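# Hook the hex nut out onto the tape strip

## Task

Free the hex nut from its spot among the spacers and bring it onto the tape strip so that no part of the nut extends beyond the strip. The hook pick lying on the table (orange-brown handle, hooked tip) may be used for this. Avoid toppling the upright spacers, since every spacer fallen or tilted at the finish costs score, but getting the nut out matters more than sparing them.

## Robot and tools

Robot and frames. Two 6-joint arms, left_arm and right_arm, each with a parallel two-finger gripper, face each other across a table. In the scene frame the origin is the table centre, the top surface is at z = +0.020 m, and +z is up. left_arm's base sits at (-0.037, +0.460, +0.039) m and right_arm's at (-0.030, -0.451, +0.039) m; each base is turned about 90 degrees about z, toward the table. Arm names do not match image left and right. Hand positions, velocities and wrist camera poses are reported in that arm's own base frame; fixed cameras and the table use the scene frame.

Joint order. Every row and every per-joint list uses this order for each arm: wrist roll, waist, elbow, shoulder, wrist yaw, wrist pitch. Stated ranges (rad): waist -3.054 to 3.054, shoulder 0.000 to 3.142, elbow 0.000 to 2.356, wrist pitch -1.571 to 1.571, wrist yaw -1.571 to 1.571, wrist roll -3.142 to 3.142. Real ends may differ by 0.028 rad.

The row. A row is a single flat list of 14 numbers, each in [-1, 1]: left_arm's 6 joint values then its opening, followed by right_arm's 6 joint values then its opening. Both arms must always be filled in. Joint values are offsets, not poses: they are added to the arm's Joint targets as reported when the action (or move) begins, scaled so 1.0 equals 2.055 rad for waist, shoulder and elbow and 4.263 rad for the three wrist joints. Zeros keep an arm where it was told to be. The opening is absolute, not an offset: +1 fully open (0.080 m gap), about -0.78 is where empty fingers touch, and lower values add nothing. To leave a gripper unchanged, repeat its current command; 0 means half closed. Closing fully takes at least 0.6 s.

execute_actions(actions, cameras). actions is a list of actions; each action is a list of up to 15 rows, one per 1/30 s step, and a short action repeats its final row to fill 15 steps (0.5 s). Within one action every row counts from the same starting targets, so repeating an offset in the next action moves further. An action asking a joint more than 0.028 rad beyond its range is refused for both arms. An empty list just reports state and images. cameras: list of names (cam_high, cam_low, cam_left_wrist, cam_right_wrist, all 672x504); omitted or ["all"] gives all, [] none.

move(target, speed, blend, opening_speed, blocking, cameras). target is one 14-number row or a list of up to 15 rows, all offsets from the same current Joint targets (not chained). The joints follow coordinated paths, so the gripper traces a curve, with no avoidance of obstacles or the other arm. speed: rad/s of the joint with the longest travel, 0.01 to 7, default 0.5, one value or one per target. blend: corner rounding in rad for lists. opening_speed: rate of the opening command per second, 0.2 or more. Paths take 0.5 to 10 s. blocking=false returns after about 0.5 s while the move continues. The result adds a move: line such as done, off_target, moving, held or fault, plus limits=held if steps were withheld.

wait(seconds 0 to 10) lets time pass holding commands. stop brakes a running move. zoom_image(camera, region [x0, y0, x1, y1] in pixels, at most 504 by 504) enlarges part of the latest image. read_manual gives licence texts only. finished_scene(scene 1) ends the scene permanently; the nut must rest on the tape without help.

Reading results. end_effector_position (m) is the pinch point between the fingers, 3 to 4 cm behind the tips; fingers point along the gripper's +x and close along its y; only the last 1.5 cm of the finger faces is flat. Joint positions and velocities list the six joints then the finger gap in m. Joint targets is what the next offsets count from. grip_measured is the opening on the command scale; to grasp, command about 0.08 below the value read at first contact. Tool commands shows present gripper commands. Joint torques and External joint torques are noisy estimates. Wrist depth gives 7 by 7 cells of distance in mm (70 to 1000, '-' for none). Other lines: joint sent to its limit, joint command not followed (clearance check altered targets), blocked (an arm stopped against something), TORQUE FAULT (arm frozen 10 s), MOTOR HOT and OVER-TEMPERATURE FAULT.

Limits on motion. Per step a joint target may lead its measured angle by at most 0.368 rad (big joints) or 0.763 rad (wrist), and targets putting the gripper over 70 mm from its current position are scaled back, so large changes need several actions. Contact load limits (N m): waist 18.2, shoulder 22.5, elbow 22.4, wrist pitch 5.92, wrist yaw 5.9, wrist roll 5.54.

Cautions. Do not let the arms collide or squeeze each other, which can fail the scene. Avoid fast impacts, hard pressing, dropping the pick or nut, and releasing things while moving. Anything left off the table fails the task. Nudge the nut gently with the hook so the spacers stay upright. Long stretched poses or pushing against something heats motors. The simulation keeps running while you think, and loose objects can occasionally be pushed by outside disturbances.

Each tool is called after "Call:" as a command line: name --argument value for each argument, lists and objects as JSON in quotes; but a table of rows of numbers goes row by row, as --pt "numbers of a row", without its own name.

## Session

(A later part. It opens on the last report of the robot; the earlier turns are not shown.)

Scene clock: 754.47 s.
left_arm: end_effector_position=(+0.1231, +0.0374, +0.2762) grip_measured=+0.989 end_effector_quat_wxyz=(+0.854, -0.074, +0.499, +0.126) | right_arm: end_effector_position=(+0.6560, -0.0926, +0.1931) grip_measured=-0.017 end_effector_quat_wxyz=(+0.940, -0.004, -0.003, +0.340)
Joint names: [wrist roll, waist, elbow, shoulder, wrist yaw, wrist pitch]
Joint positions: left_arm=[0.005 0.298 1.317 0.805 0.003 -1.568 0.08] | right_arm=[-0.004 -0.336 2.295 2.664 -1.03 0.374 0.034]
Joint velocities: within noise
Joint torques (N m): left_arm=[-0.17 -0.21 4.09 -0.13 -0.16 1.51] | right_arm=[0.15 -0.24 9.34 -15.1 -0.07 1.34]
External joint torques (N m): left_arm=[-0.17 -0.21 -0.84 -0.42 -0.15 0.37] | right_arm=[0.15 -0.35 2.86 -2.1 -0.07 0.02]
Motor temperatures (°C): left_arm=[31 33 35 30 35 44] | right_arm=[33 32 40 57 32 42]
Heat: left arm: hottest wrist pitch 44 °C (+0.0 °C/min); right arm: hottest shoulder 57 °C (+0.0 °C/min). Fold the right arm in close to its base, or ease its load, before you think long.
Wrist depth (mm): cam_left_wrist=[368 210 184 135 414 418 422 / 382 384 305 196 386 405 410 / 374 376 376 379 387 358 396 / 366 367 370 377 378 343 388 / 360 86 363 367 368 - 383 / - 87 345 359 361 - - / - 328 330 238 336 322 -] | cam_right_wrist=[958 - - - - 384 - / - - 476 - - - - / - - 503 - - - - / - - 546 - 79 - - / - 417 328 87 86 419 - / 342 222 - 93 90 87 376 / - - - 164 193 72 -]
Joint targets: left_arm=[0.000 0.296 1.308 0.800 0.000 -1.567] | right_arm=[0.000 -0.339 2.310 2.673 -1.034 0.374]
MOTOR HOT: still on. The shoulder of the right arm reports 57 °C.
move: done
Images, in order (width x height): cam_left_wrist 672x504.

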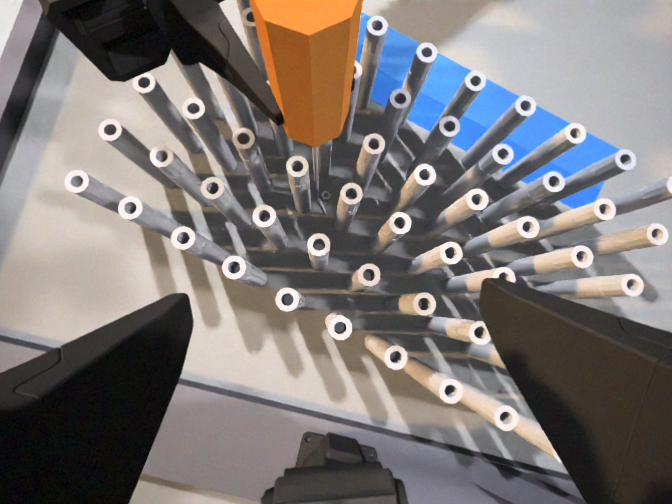

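Call:
move --pt "0 0 0 0 0 0 0.989 0 0.0024 -0.0073 -0.0102 0 0.0016 -0.12" --pt "0 0 0 0 0 0 0.989 0 0.0076 -0.0759 -0.0438 0 0.0178 -0.12" --speed '[0.1,0.08]' --cameras '["cam_left_wrist"]'

Call:
zoom_image --camera "cam_left_wrist" --region '[280, 130, 380, 255]'

Scene clock: 768.07 s.
left_arm: end_effector_position=(+0.1231, +0.0374, +0.2762) grip_measured=+0.989 end_effector_quat_wxyz=(+0.854, -0.074, +0.499, +0.126) | right_arm: end_effector_position=(+0.6462, -0.0852, +0.1908) grip_measured=-0.017 end_effector_quat_wxyz=(+0.939, -0.005, -0.005, +0.343)
Joint names: [wrist roll, waist, elbow, shoulder, wrist yaw, wrist pitch]
Joint positions: left_arm=[0.005 0.298 1.317 0.805 0.003 -1.568 0.08] | right_arm=[-0.004 -0.33 2.164 2.603 -1.031 0.448 0.034]
Joint velocities: within noise
Joint torques (N m): left_arm=[-0.18 -0.2 4.05 -0.16 -0.16 1.51] | right_arm=[0.14 0.78 6.03 -18.34 -0.07 1.42]
External joint torques (N m): left_arm=[-0.18 -0.18 -0.81 -0.48 -0.16 0.4] | right_arm=[0.14 0.79 -0.35 -5.69 -0.08 0.11]
Motor temperatures (°C): left_arm=[31 33 35 30 35 44] | right_arm=[33 32 40 60 32 41]
Heat: left arm: hottest wrist pitch 44 °C (+0.0 °C/min); right arm: hottest shoulder 60 °C (+4.1 °C/min). Fold the right arm in close to its base, or ease its load, before you think long.
Wrist depth (mm): cam_left_wrist=[383 225 205 145 411 417 423 / 384 386 315 200 385 405 409 / 373 376 376 381 386 358 396 / 364 368 371 375 378 344 387 / 360 86 364 367 370 - 382 / - 87 345 360 359 - - / - 327 329 238 338 321 -] | cam_right_wrist=[956 - - - - 384 - / - - 476 - - 370 - / - - 510 - - - - / - - 555 - 79 299 - / - 309 332 89 86 423 - / 240 225 - 93 90 87 379 / - - - 205 198 72 -]
Joint targets: left_arm=[0.000 0.296 1.308 0.800 0.000 -1.567] | right_arm=[0.000 -0.324 2.155 2.583 -1.034 0.450]
MOTOR HOT: still on. The shoulder of the right arm reports 60 °C.
move: done
Images, in order (width x height): cam_left_wrist 672x504.

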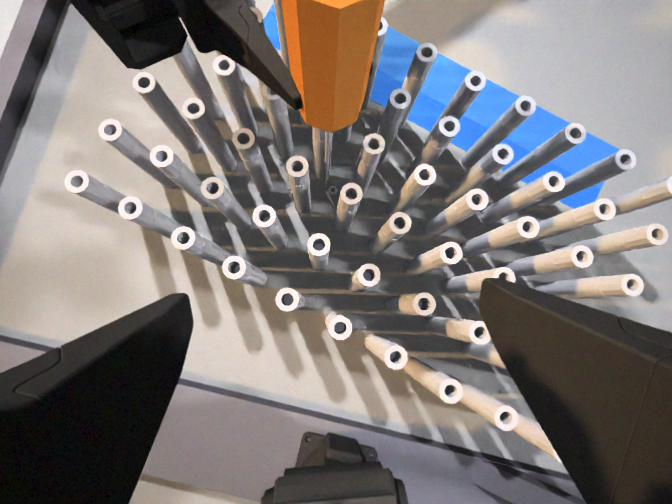

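Scaled by 4.032 from the camera's 672x504 image, which has a finer 960x720 frame.

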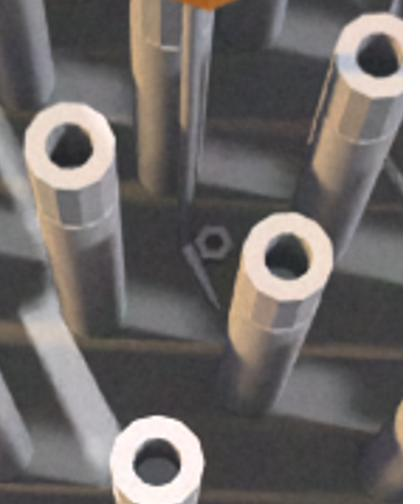

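Call:
move --pt "0 0 0 0 0 0 0.989 0 -0.0039 0.0112 0.0127 0 0 -0.12" --pt "0 0 0 0 0 0 0.989 0 -0.0109 0.0579 0.0370 -0.0244 -0.0134 -0.12" --speed '[0.1,0.08]' --cameras '["cam_left_wrist"]'

Call:
zoom_image --camera "cam_left_wrist" --region '[280, 110, 380, 235]'

Scene clock: 797.60 s.
left_arm: end_effector_position=(+0.1231, +0.0374, +0.2762) grip_measured=+0.989 end_effector_quat_wxyz=(+0.854, -0.074, +0.499, +0.126) | right_arm: end_effector_position=(+0.6424, -0.0845, +0.1917) grip_measured=-0.017 end_effector_quat_wxyz=(+0.923, -0.003, -0.003, +0.385)
Joint names: [wrist roll, waist, elbow, shoulder, wrist yaw, wrist pitch]
Joint positions: left_arm=[0.005 0.298 1.317 0.805 0.003 -1.568 0.08] | right_arm=[-0.004 -0.343 2.259 2.648 -1.133 0.394 0.034]
Joint velocities: within noise
Joint torques (N m): left_arm=[-0.16 -0.23 4.05 -0.15 -0.16 1.5] | right_arm=[0.14 -0.34 8.99 -14.67 -0.14 1.21]
External joint torques (N m): left_arm=[-0.17 -0.23 -0.84 -0.45 -0.16 0.39] | right_arm=[0.13 -0.43 2.69 -2 -0.14 -0.03]
Motor temperatures (°C): left_arm=[31 33 35 30 35 44] | right_arm=[33 32 40 68 32 42]
Heat: left arm: hottest wrist pitch 44 °C (+0.0 °C/min); right arm: hottest shoulder 68 °C (+12.1 °C/min). Fold the right arm in close to its base, or ease its load, before you think long.
Wrist depth (mm): cam_left_wrist=[380 213 201 154 412 418 423 / 384 386 323 209 385 407 411 / 373 377 377 382 386 357 398 / 365 368 369 374 380 343 387 / 358 86 364 368 368 - 383 / - 86 347 359 359 - - / - 326 329 238 336 322 -] | cam_right_wrist=[945 - - - - 380 362 / - - - - - 346 - / - - - - - 326 - / - - - - 79 290 - / - 418 303 87 86 312 - / 341 265 - 93 90 87 379 / - - - 207 170 73 -]
Joint targets: left_arm=[0.000 0.296 1.308 0.800 0.000 -1.567] | right_arm=[0.000 -0.346 2.273 2.659 -1.138 0.393]
MOTOR HOT: still on. The shoulder of the right arm reports 68 °C.
move: done
Images, in order (width x height): cam_left_wrist 672x504.

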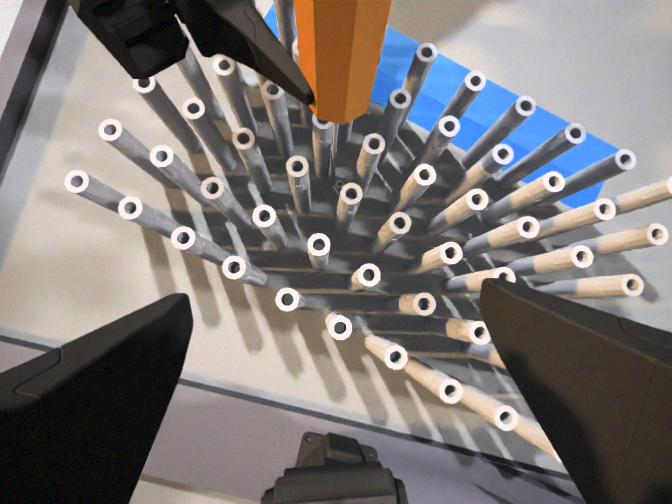

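Scaled by 4.032 from the camera's 672x504 image, which has a finer 960x720 frame.

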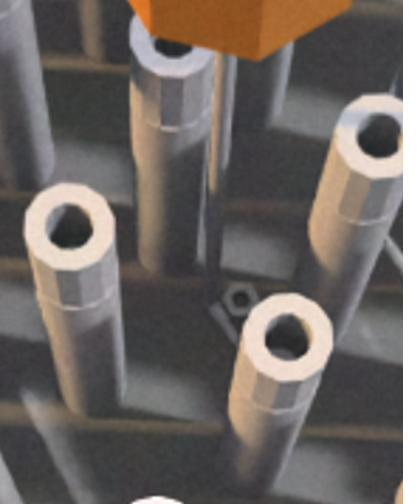

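Call:
move --pt "0 0 0 0 0 0 0.989 0 -0.0081 0 0 -0.0260 0 -0.12" --pt "0 0 0 0 0 0 0.989 0 -0.0147 0 0 -0.0502 0 -0.12" --speed '[0.12,0.12]' --blend '[0.02,0]' --cameras '["cam_left_wrist"]'

Call:
zoom_image --camera "cam_left_wrist" --region '[290, 80, 390, 205]'

Scene clock: 809.33 s.
left_arm: end_effector_position=(+0.1231, +0.0374, +0.2762) grip_measured=+0.989 end_effector_quat_wxyz=(+0.854, -0.074, +0.499, +0.126) | right_arm: end_effector_position=(+0.6152, -0.0831, +0.1903) grip_measured=-0.017 end_effector_quat_wxyz=(+0.883, -0.003, -0.002, +0.468)
Joint names: [wrist roll, waist, elbow, shoulder, wrist yaw, wrist pitch]
Joint positions: left_arm=[0.005 0.298 1.317 0.805 0.003 -1.568 0.08] | right_arm=[-0.004 -0.373 2.26 2.651 -1.348 0.393 0.034]
Joint velocities: within noise
Joint torques (N m): left_arm=[-0.17 -0.19 4.04 -0.15 -0.16 1.51] | right_arm=[0.13 -0.28 8.92 -14.86 -0.12 1.14]
External joint torques (N m): left_arm=[-0.17 -0.2 -0.86 -0.47 -0.16 0.39] | right_arm=[0.13 -0.28 2.73 -2.28 -0.13 0.02]
Motor temperatures (°C): left_arm=[31 33 35 30 35 44] | right_arm=[33 32 41 65 32 41]
Heat: left arm: hottest wrist pitch 44 °C (+0.0 °C/min); right arm: hottest shoulder 65 °C (+8.1 °C/min). Fold the right arm in close to its base, or ease its load, before you think long.
Wrist depth (mm): cam_left_wrist=[391 227 312 197 412 417 422 / 384 385 326 381 386 407 411 / 372 375 377 382 386 357 397 / 367 368 370 375 377 343 386 / 358 86 364 367 369 - 381 / - 87 346 360 361 - - / - 328 330 238 337 321 -] | cam_right_wrist=[931 - - - - - - / 962 - - - - - - / - - - - - - 310 / - - - - 79 - 280 / - 486 296 87 86 334 304 / 381 402 - 93 90 87 317 / - - - 160 222 72 -]
Joint targets: left_arm=[0.000 0.296 1.308 0.800 0.000 -1.567] | right_arm=[0.000 -0.376 2.274 2.659 -1.352 0.393]
MOTOR HOT: still on. The shoulder of the right arm reports 65 °C.
move: done
Images, in order (width x height): cam_left_wrist 672x504.

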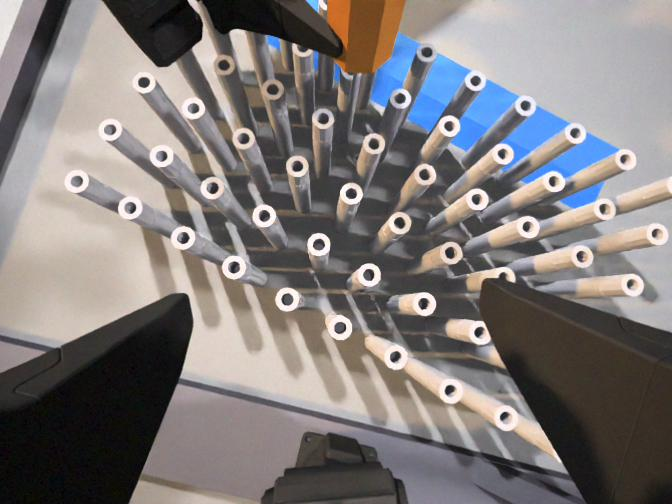

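Scaled by 4.032 from the camera's 672x504 image, which has a finer 960x720 frame.

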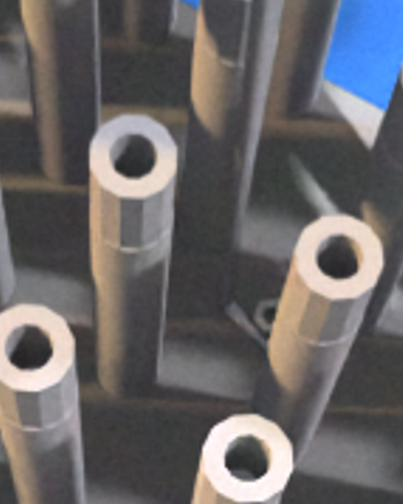

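Call:
move --pt "0 0 0 0 0 0 0.989 0 -0.0054 0 0 -0.0228 0 -0.12" --pt "0 0 0 0 0 0 0.989 0 -0.0095 0 0 -0.0446 0 -0.12" --speed '[0.12,0.12]' --blend '[0.02,0]'

Call:
zoom_image --camera "cam_left_wrist" --region '[310, 50, 410, 175]'

Call:
zoom_image --camera "cam_high" --region '[220, 240, 330, 340]'

Scene clock: 816.60 s.
left_arm: end_effector_position=(+0.1231, +0.0374, +0.2762) grip_measured=+0.989 end_effector_quat_wxyz=(+0.854, -0.074, +0.499, +0.126) | right_arm: end_effector_position=(+0.5887, -0.0808, +0.1900) grip_measured=-0.017 end_effector_quat_wxyz=(+0.840, -0.002, -0.002, +0.542)
Joint names: [wrist roll, waist, elbow, shoulder, wrist yaw, wrist pitch]
Joint positions: left_arm=[0.005 0.298 1.317 0.805 0.003 -1.568 0.08] | right_arm=[-0.004 -0.392 2.26 2.651 -1.538 0.393 0.034]
Joint velocities: within noise
Joint torques (N m): left_arm=[-0.16 -0.2 4.06 -0.16 -0.16 1.51] | right_arm=[0.14 -0.43 8.79 -14.79 -0.13 1.03]
External joint torques (N m): left_arm=[-0.16 -0.2 -0.83 -0.45 -0.16 0.39] | right_arm=[0.13 -0.43 2.69 -2.27 -0.13 0.01]
Motor temperatures (°C): left_arm=[31 33 35 30 35 44] | right_arm=[33 32 42 68 32 40]
Heat: left arm: hottest wrist pitch 44 °C (+0.0 °C/min); right arm: hottest shoulder 68 °C (+11.1 °C/min). Fold the right arm in close to its base, or ease its load, before you think long.
Wrist depth (mm): cam_left_wrist=[392 393 333 319 413 415 422 / 382 385 326 380 386 404 411 / 373 375 376 380 386 359 397 / 367 366 370 377 377 344 388 / 358 86 364 369 369 - 382 / - 86 345 359 359 - - / - 327 329 238 337 322 -] | cam_right_wrist=[970 - - - - - - / - - - - - - - / - - - - - - - / - - - - 79 - - / 456 458 524 87 86 299 424 / 386 405 - 93 90 87 227 / - - - 207 170 72 -]
Joint targets: left_arm=[0.000 0.296 1.308 0.800 0.000 -1.567] | right_arm=[0.000 -0.396 2.274 2.659 -1.542 0.393]
MOTOR HOT: still on. The shoulder of the right arm reports 68 °C.
move: done

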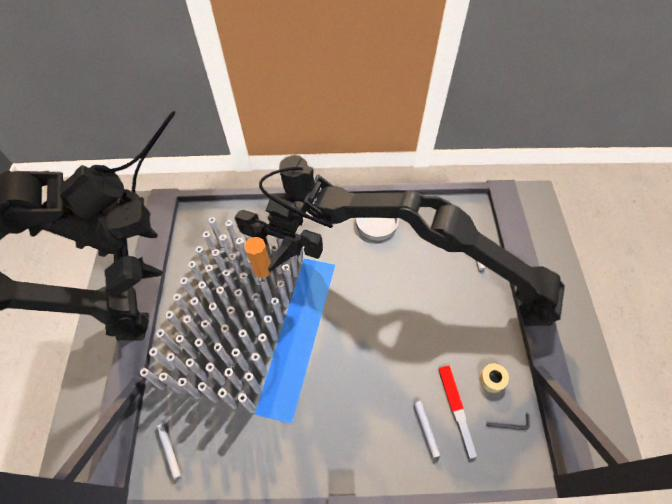

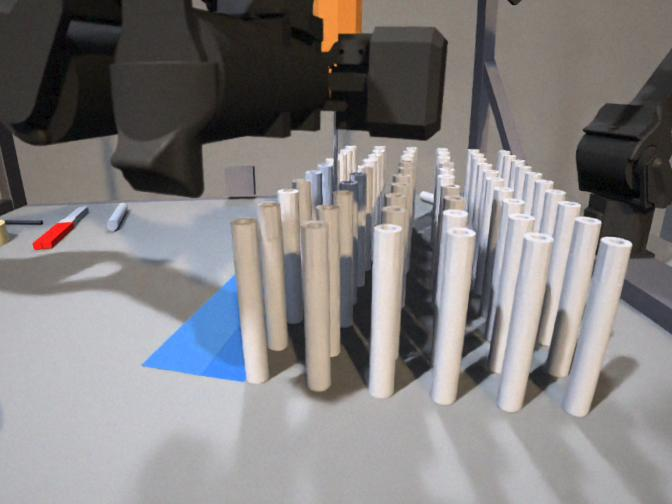

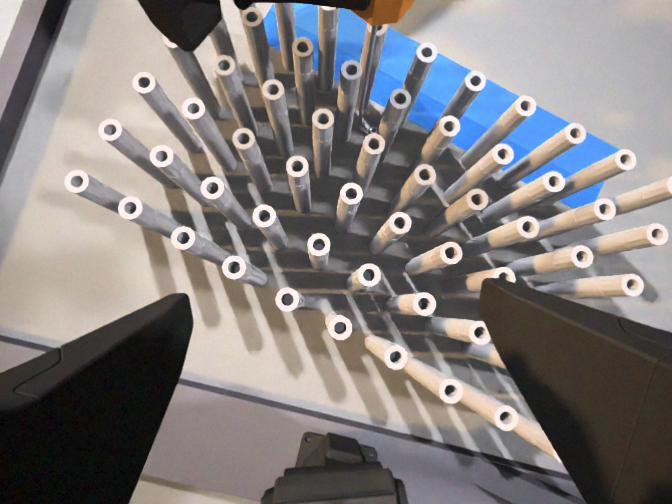

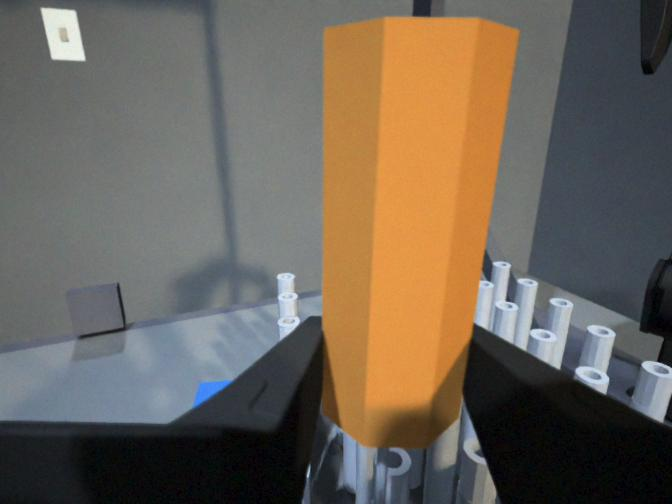

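Scaled by 4.032 from the camera's 672x504 image, which has a finer 960x720 frame.

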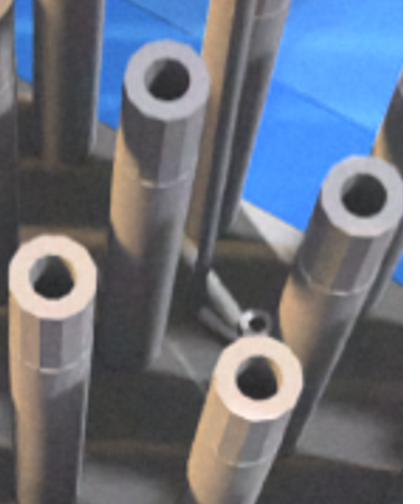

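Scaled by 4.582 from the camera's 672x504 image, which has a finer 960x720 frame.

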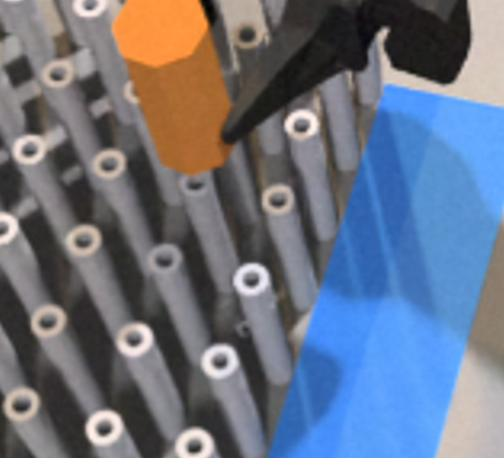

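Call:
zoom_image --camera "cam_left_wrist" --region '[340, 90, 400, 150]'

Scaled by 8.400 from the camera's 672x504 image, which has a finer 960x720 frame.

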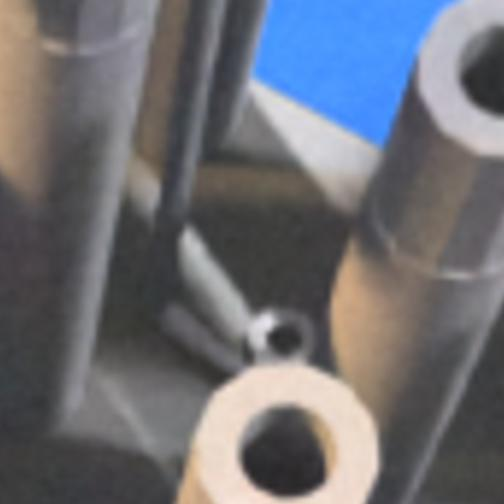

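Call:
move --pt "0 0 0 0 0 0 0.989 0 0.0029 -0.0083 -0.0107 0 0.0007 -0.12" --pt "0 0 0 0 0 0 0.989 0 0.0063 -0.0360 -0.0263 0 0.0066 -0.12" --speed '[0.1,0.08]' --cameras '["cam_left_wrist","cam_high"]'

Call:
zoom_image --camera "cam_left_wrist" --region '[340, 80, 410, 150]'

Scene clock: 843.27 s.
left_arm: end_effector_position=(+0.1231, +0.0374, +0.2762) grip_measured=+0.989 end_effector_quat_wxyz=(+0.854, -0.074, +0.499, +0.126) | right_arm: end_effector_position=(+0.5851, -0.0767, +0.1875) grip_measured=-0.017 end_effector_quat_wxyz=(+0.839, +0.000, +0.000, +0.544)
Joint names: [wrist roll, waist, elbow, shoulder, wrist yaw, wrist pitch]
Joint positions: left_arm=[0.005 0.298 1.317 0.805 0.003 -1.568 0.08] | right_arm=[-0.004 -0.388 2.207 2.628 -1.539 0.418 0.034]
Joint velocities: within noise
Joint torques (N m): left_arm=[-0.16 -0.22 4.05 -0.13 -0.15 1.5] | right_arm=[0.14 0.77 5.99 -18.6 -0.1 1.26]
External joint torques (N m): left_arm=[-0.16 -0.21 -0.84 -0.39 -0.15 0.4] | right_arm=[0.14 0.77 -0.14 -6.08 -0.1 0.23]
Motor temperatures (°C): left_arm=[31 33 35 30 35 44] | right_arm=[33 32 43 73 32 39]
Heat: left arm: hottest wrist pitch 44 °C (+0.0 °C/min); right arm: hottest shoulder 73 °C (+8.1 °C/min). Fold the right arm in close to its base, or ease its load, before you think long.
Wrist depth (mm): cam_left_wrist=[392 393 327 323 411 417 421 / 383 385 327 379 388 407 410 / 373 376 377 383 386 356 396 / 366 367 371 375 378 345 388 / 359 86 364 368 369 - 383 / - 87 344 359 361 - - / - 328 330 238 337 321 -] | cam_right_wrist=[957 - - - - - - / - - - - - - - / - - - - - - - / - - - - 79 - - / - 457 522 87 86 298 449 / 387 405 - 93 90 87 223 / - - - 159 161 72 -]
Joint targets: left_arm=[0.000 0.296 1.308 0.800 0.000 -1.567] | right_arm=[0.000 -0.383 2.199 2.605 -1.542 0.421]
MOTOR HOT: still on. The shoulder of the right arm reports 73 °C.
move: done
Images, in order (width x height): cam_high 672x504, cam_left_wrist 672x504.

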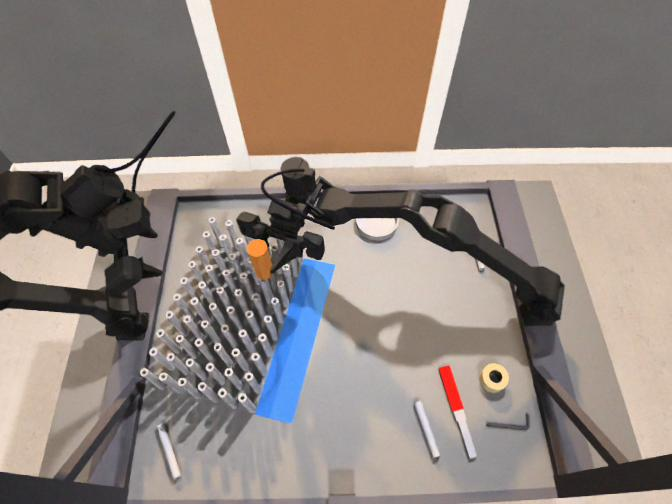

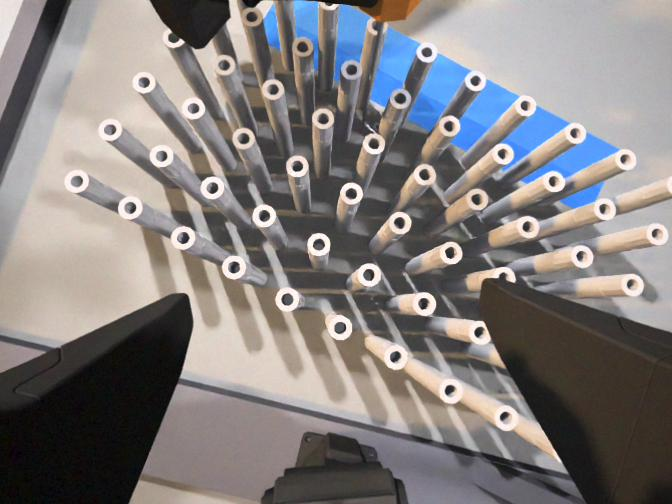

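Scaled by 7.200 from the camera's 672x504 image, which has a finer 960x720 frame.

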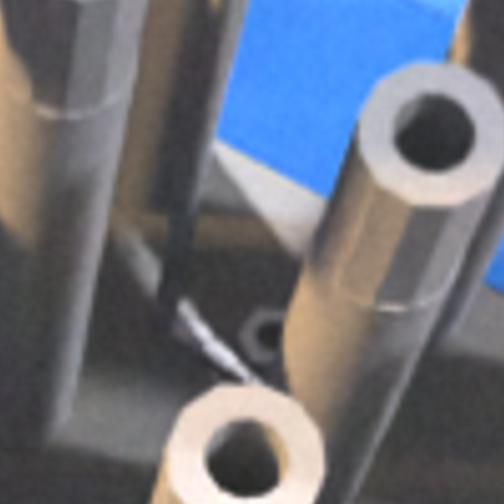

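Call:
move --pt "0 0 0 0 0 0 0.989 0 0.0010 -0.0336 -0.0180 0 0.0075 -0.12" --pt "0 0 0 0 0 0 0.989 0 -0.0052 -0.1046 -0.0555 0 0.0237 -0.12" --speed '[0.08,0.12]' --blend '[0.01,0]' --cameras '["cam_left_wrist","cam_high"]'

Call:
zoom_image --camera "cam_left_wrist" --region '[350, 50, 430, 130]'

Call:
zoom_image --camera "cam_high" --region '[240, 250, 340, 350]'

Scene clock: 859.67 s.
left_arm: end_effector_position=(+0.1231, +0.0374, +0.2762) grip_measured=+0.989 end_effector_quat_wxyz=(+0.854, -0.074, +0.499, +0.126) | right_arm: end_effector_position=(+0.5646, -0.0695, +0.1866) grip_measured=-0.017 end_effector_quat_wxyz=(+0.839, +0.001, +0.001, +0.543)
Joint names: [wrist roll, waist, elbow, shoulder, wrist yaw, wrist pitch]
Joint positions: left_arm=[0.005 0.298 1.317 0.805 0.003 -1.568 0.08] | right_arm=[-0.004 -0.39 1.991 2.516 -1.539 0.518 0.034]
Joint velocities: within noise
Joint torques (N m): left_arm=[-0.16 -0.23 4.01 -0.18 -0.16 1.51] | right_arm=[0.14 -0.19 5.98 -18.08 -0.1 1.32]
External joint torques (N m): left_arm=[-0.16 -0.23 -0.9 -0.46 -0.16 0.39] | right_arm=[0.14 -0.19 -0.03 -6.13 -0.1 0.3]
Motor temperatures (°C): left_arm=[31 33 34 30 35 44] | right_arm=[33 32 40 78 32 39]
Heat: left arm: hottest wrist pitch 44 °C (+0.0 °C/min); right arm: hottest shoulder 78 °C (+11.1 °C/min). Fold the right arm in close to its base, or ease its load, before you think long.
Wrist depth (mm): cam_left_wrist=[391 397 339 329 413 418 422 / 383 383 326 379 386 405 410 / 374 374 376 383 386 359 396 / 366 368 371 376 376 344 387 / 360 86 363 368 369 - 382 / - 87 345 360 360 - - / - 326 330 238 337 321 -] | cam_right_wrist=[948 - - - - - - / - - - - - - - / - - - - - - - / - - - - 79 460 - / - 456 525 87 86 290 419 / 387 407 - 93 90 87 254 / - - - 155 208 72 -]
Joint targets: left_arm=[0.000 0.296 1.308 0.800 0.000 -1.567] | right_arm=[0.000 -0.394 1.985 2.490 -1.542 0.522]
MOTOR HOT: still on. The shoulder of the right arm reports 78 °C.
move: done
Images, in order (width x height): cam_high 672x504, cam_left_wrist 672x504.

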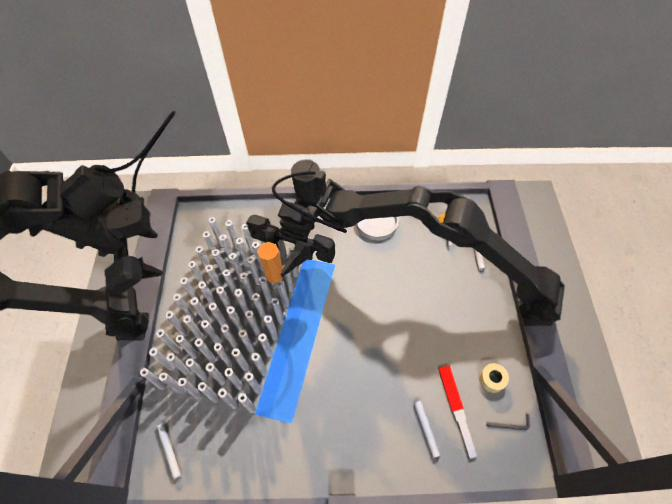

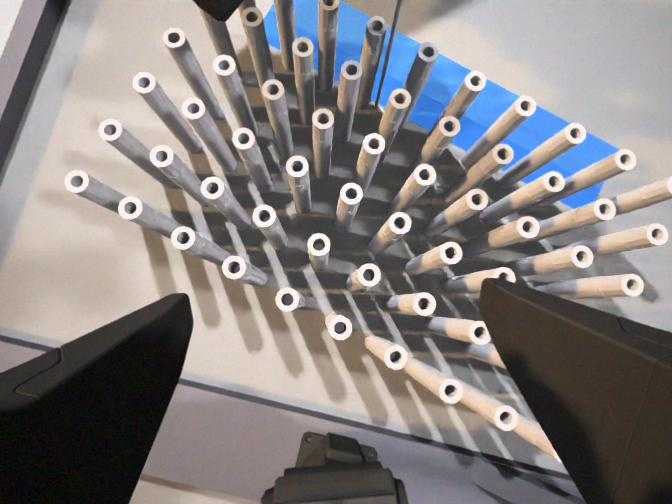

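Scaled by 6.300 from the camera's 672x504 image, which has a finer 960x720 frame.

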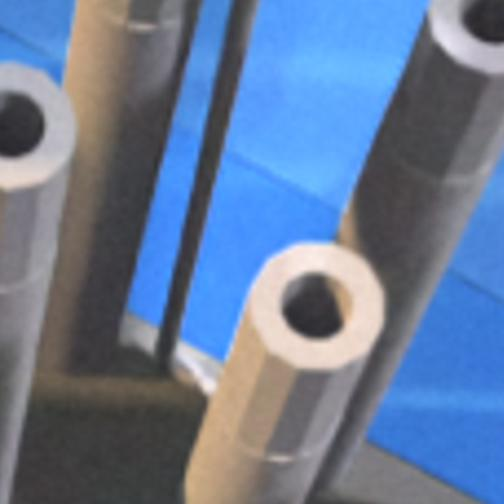

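Scaled by 5.040 from the camera's 672x504 image, which has a finer 960x720 frame.

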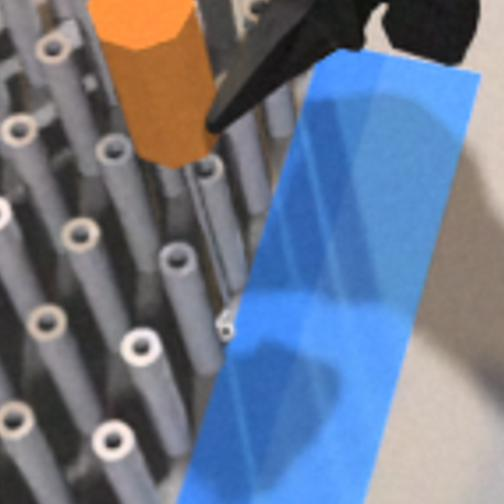

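Call:
move --target '[0,0,0,0,0,0,0.989, 0,-0.0044,-0.1109,-0.0618,0,0.0246,-0.12]' --speed 0.15 --cameras '["cam_left_wrist","cam_high"]'

Call:
zoom_image --camera "cam_high" --region '[250, 260, 340, 350]'

Scene clock: 867.60 s.
left_arm: end_effector_position=(+0.1231, +0.0374, +0.2762) grip_measured=+0.989 end_effector_quat_wxyz=(+0.854, -0.074, +0.499, +0.126) | right_arm: end_effector_position=(+0.5365, -0.0629, +0.1879) grip_measured=-0.017 end_effector_quat_wxyz=(+0.842, +0.001, +0.001, +0.540)
Joint names: [wrist roll, waist, elbow, shoulder, wrist yaw, wrist pitch]
Joint positions: left_arm=[0.005 0.298 1.317 0.805 0.003 -1.568 0.08] | right_arm=[-0.004 -0.399 1.761 2.39 -1.539 0.622 0.034]
Joint velocities: within noise
Joint torques (N m): left_arm=[-0.17 -0.18 4.04 -0.18 -0.17 1.51] | right_arm=[0.13 -0.36 6.09 -17.36 -0.1 1.4]
External joint torques (N m): left_arm=[-0.18 -0.17 -0.83 -0.49 -0.17 0.4] | right_arm=[0.13 -0.36 0.27 -6.22 -0.11 0.38]
Motor temperatures (°C): left_arm=[31 33 34 30 35 44] | right_arm=[33 32 40 80 32 40]
Heat: left arm: hottest wrist pitch 44 °C (+0.0 °C/min); right arm: hottest shoulder 80 °C (+15.1 °C/min). Fold the right arm in close to its base, or ease its load, before you think long.
Wrist depth (mm): cam_left_wrist=[391 396 344 328 411 417 421 / 384 386 325 379 385 405 411 / 372 375 376 378 388 357 395 / 366 367 370 374 377 346 388 / 359 86 364 367 369 - 384 / - 87 346 359 361 - - / - 328 330 238 335 322 -] | cam_right_wrist=[948 - - - - - - / - - - - - - - / - - - - - - - / - - - - 79 561 - / - 461 - 87 86 300 341 / 393 389 - 93 90 87 262 / - - - 271 170 72 -]
Joint targets: left_arm=[0.000 0.296 1.308 0.800 0.000 -1.567] | right_arm=[0.000 -0.403 1.757 2.363 -1.542 0.627]
MOTOR HOT: still on. The shoulder of the right arm reports 80 °C.
move: done
Images, in order (width x height): cam_high 672x504, cam_left_wrist 672x504.

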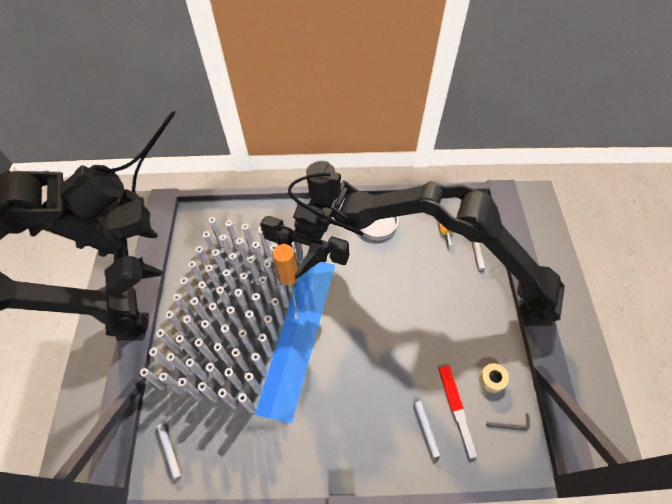

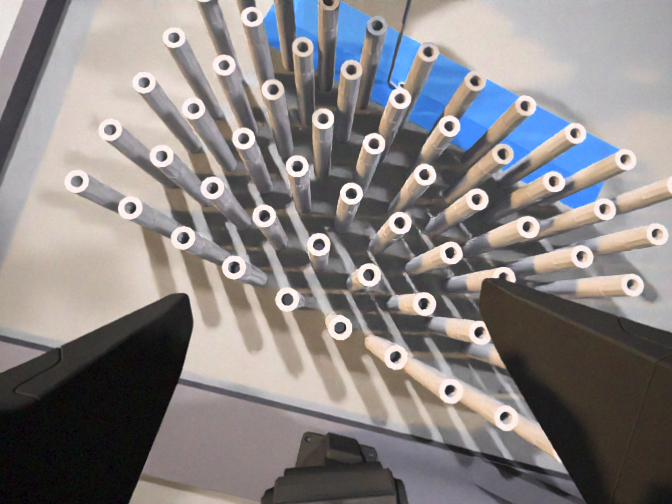

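Scaled by 5.600 from the camera's 672x504 image, which has a finer 960x720 frame.

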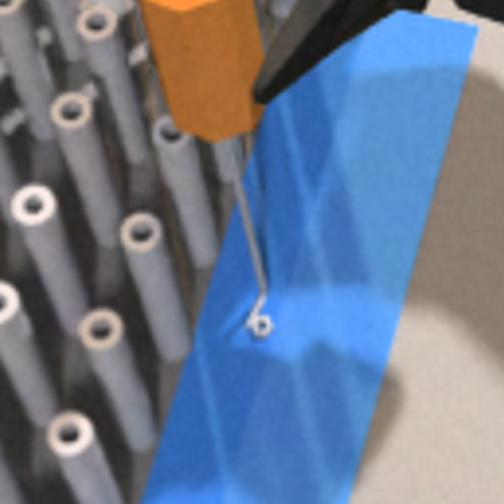

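Call:
move --pt "0 0 0 0 0 0 0.989 0 0 0.0341 -0.0063 0 -0.0161 -0.12" --pt "0 0 0 0 0 0 0.989 0 0 0.0642 -0.1056 0 -0.0795 -0.12" --pt "0 0 0 0 0 0 0.989 0 0.1474 -0.4730 -0.4910 0.3617 -0.0138 -0.12" --pt "0 0 0 0 0 0 0.989 -0.0504 -0.0214 0.1040 -0.2073 0.3617 -0.5140 -0.12" --speed '[0.12,0.4,1.1,1.1]' --blend '[0.01,0.03,0.1,0]'

Call:
zoom_image --camera "cam_high" --region '[200, 230, 350, 380]'

Scene clock: 889.23 s.
left_arm: end_effector_position=(+0.1231, +0.0374, +0.2762) grip_measured=+0.989 end_effector_quat_wxyz=(+0.854, -0.074, +0.499, +0.126) | right_arm: end_effector_position=(+0.3288, -0.1564, +0.1986) grip_measured=-0.017 end_effector_quat_wxyz=(+0.714, +0.079, +0.691, -0.086)
Joint names: [wrist roll, waist, elbow, shoulder, wrist yaw, wrist pitch]
Joint positions: left_arm=[0.005 0.298 1.317 0.805 0.003 -1.568 0.08] | right_arm=[-0.211 -0.445 1.957 1.932 -0.001 -1.562 0.034]
Joint velocities: within noise
Joint torques (N m): left_arm=[-0.17 -0.22 4.04 -0.15 -0.15 1.5] | right_arm=[-0.1 -0.15 7.87 -9.34 0.04 0.19]
External joint torques (N m): left_arm=[-0.17 -0.21 -0.88 -0.37 -0.15 0.39] | right_arm=[-0.1 -0.16 2.49 -1.38 0.06 -0.22]
Motor temperatures (°C): left_arm=[30 33 34 30 35 44] | right_arm=[32 32 39 72 32 40]
Heat: left arm: hottest wrist pitch 44 °C (+0.0 °C/min); right arm: hottest shoulder 72 °C (+1.0 °C/min). Fold the right arm in close to its base, or ease its load, before you think long.
Wrist depth (mm): cam_left_wrist=[392 396 343 328 411 418 420 / 381 385 325 377 385 407 412 / 374 375 376 382 386 359 398 / 366 368 371 376 378 344 387 / 359 86 362 367 369 - 382 / - 87 346 359 360 - - / - 327 330 238 336 321 -] | cam_right_wrist=[244 242 241 - - 236 236 / 256 255 256 - - 245 247 / 271 270 269 - - 261 256 / 290 288 285 - 79 280 277 / 308 306 300 87 86 294 295 / 324 324 - 93 90 87 311 / - - - 347 349 72 -]
Joint targets: left_arm=[0.000 0.296 1.308 0.800 0.000 -1.567] | right_arm=[-0.215 -0.447 1.970 1.937 0.000 -1.564]
MOTOR HOT: still on. The shoulder of the right arm reports 72 °C.
move: done

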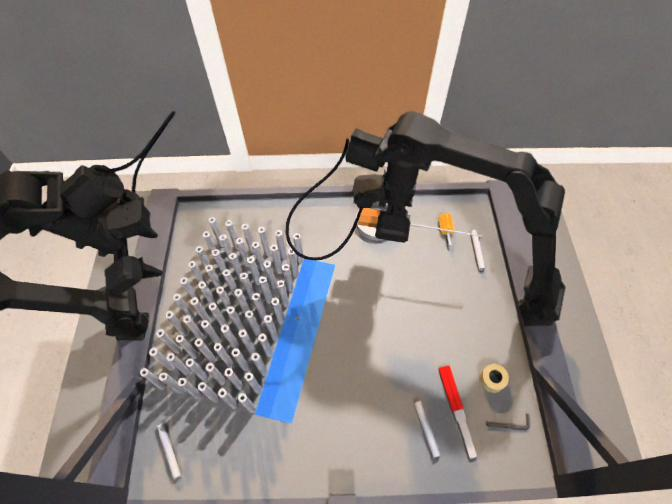

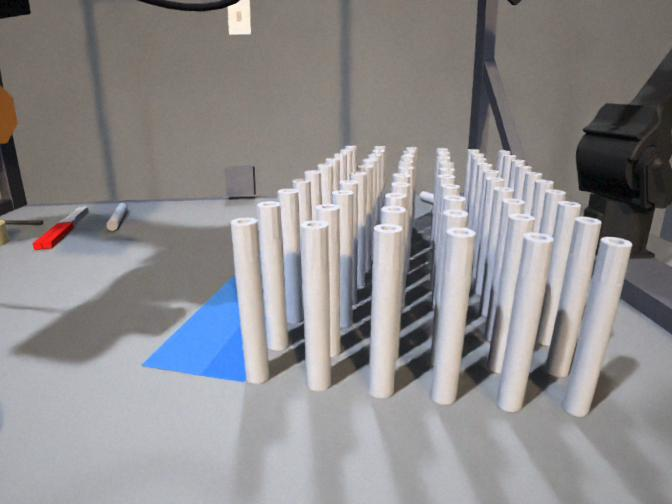

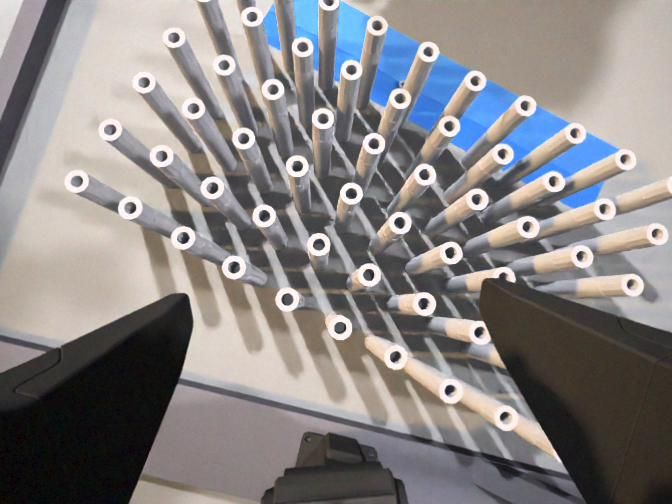

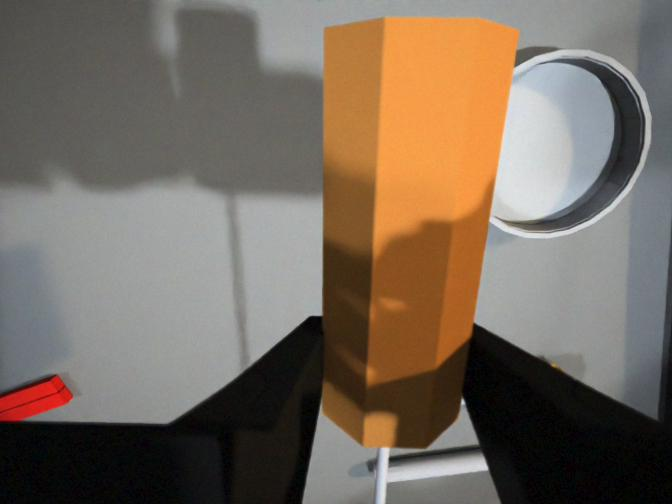

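Scaled by 3.360 from the camera's 672x504 image, which has a finer 960x720 frame.

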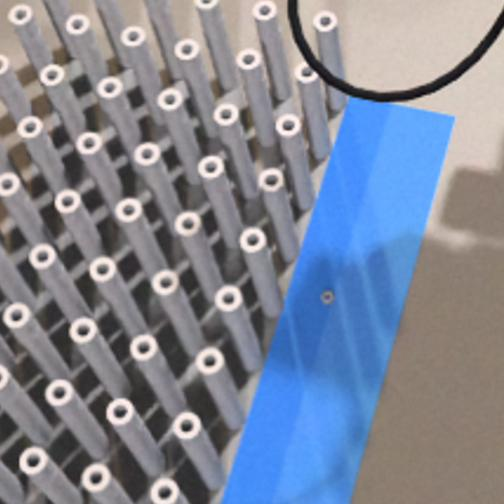

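Call:
move --pt "0 0 0 0 0 0 0.989 0 0 -0.2881 0.0117 0 0.1335 -0.12" --pt "0 0 0 0 0 0 0.989 0 0 -0.3017 0.0161 0 0.1429 -0.12" --speed '[0.6,0.06]' --cameras '["cam_high","cam_right_wrist"]'

Scene clock: 898.47 s.
left_arm: end_effector_position=(+0.1231, +0.0374, +0.2762) grip_measured=+0.989 end_effector_quat_wxyz=(+0.854, -0.074, +0.499, +0.126) | right_arm: end_effector_position=(+0.3229, -0.1536, +0.0386) grip_measured=-0.017 end_effector_quat_wxyz=(+0.704, +0.082, +0.701, -0.082)
Joint names: [wrist roll, waist, elbow, shoulder, wrist yaw, wrist pitch]
Joint positions: left_arm=[0.005 0.298 1.317 0.805 0.003 -1.568 0.08] | right_arm=[-0.211 -0.445 1.356 1.964 -0.001 -0.959 0.034]
Joint velocities: within noise
Joint torques (N m): left_arm=[-0.16 -0.19 4.04 -0.14 -0.16 1.52] | right_arm=[-0.08 -0.18 5.2 -9.17 0.04 0.55]
External joint torques (N m): left_arm=[-0.17 -0.19 -0.88 -0.41 -0.16 0.4] | right_arm=[-0.08 -0.22 0.06 -1.21 0.06 0.22]
Motor temperatures (°C): left_arm=[30 33 34 30 35 44] | right_arm=[32 32 39 68 32 39]
Heat: left arm: hottest wrist pitch 44 °C (+0.0 °C/min); right arm: hottest shoulder 68 °C (-4.0 °C/min). Fold the right arm in close to its base, or ease its load, before you think long.
Wrist depth (mm): cam_left_wrist=[391 397 343 329 411 415 423 / 383 385 326 379 383 406 411 / 373 376 376 381 387 358 396 / 365 365 369 375 377 345 387 / 358 86 363 367 370 - 383 / - 87 345 359 360 - - / - 328 330 238 337 321 -] | cam_right_wrist=[- 98 98 95 - 96 96 / - 105 103 - - 100 100 / 113 111 111 107 - 106 104 / 118 120 117 - 79 115 113 / 128 128 126 88 86 121 123 / 138 135 - 93 90 87 129 / - - - 146 147 72 -]
Joint targets: left_arm=[0.000 0.296 1.308 0.800 0.000 -1.567] | right_arm=[-0.215 -0.447 1.350 1.970 0.000 -0.955]
MOTOR HOT: still on. The shoulder of the right arm reports 68 °C.
move: done
Images, in order (width x height): cam_high 672x504, cam_right_wrist 672x504.

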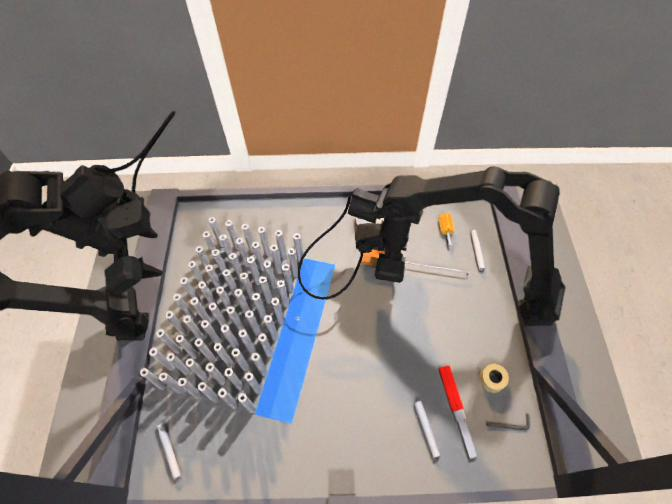

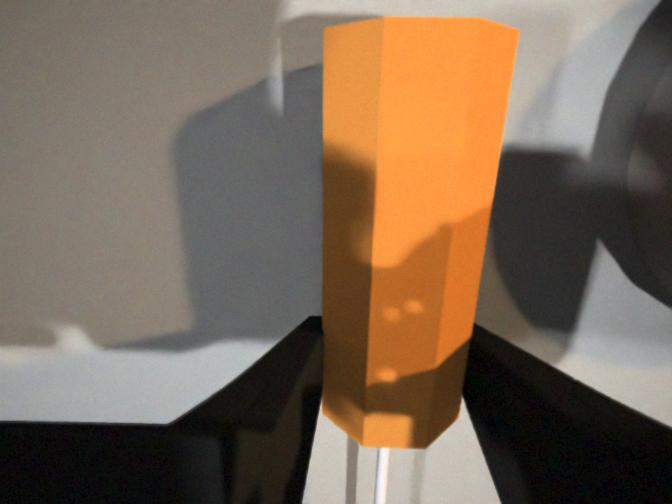

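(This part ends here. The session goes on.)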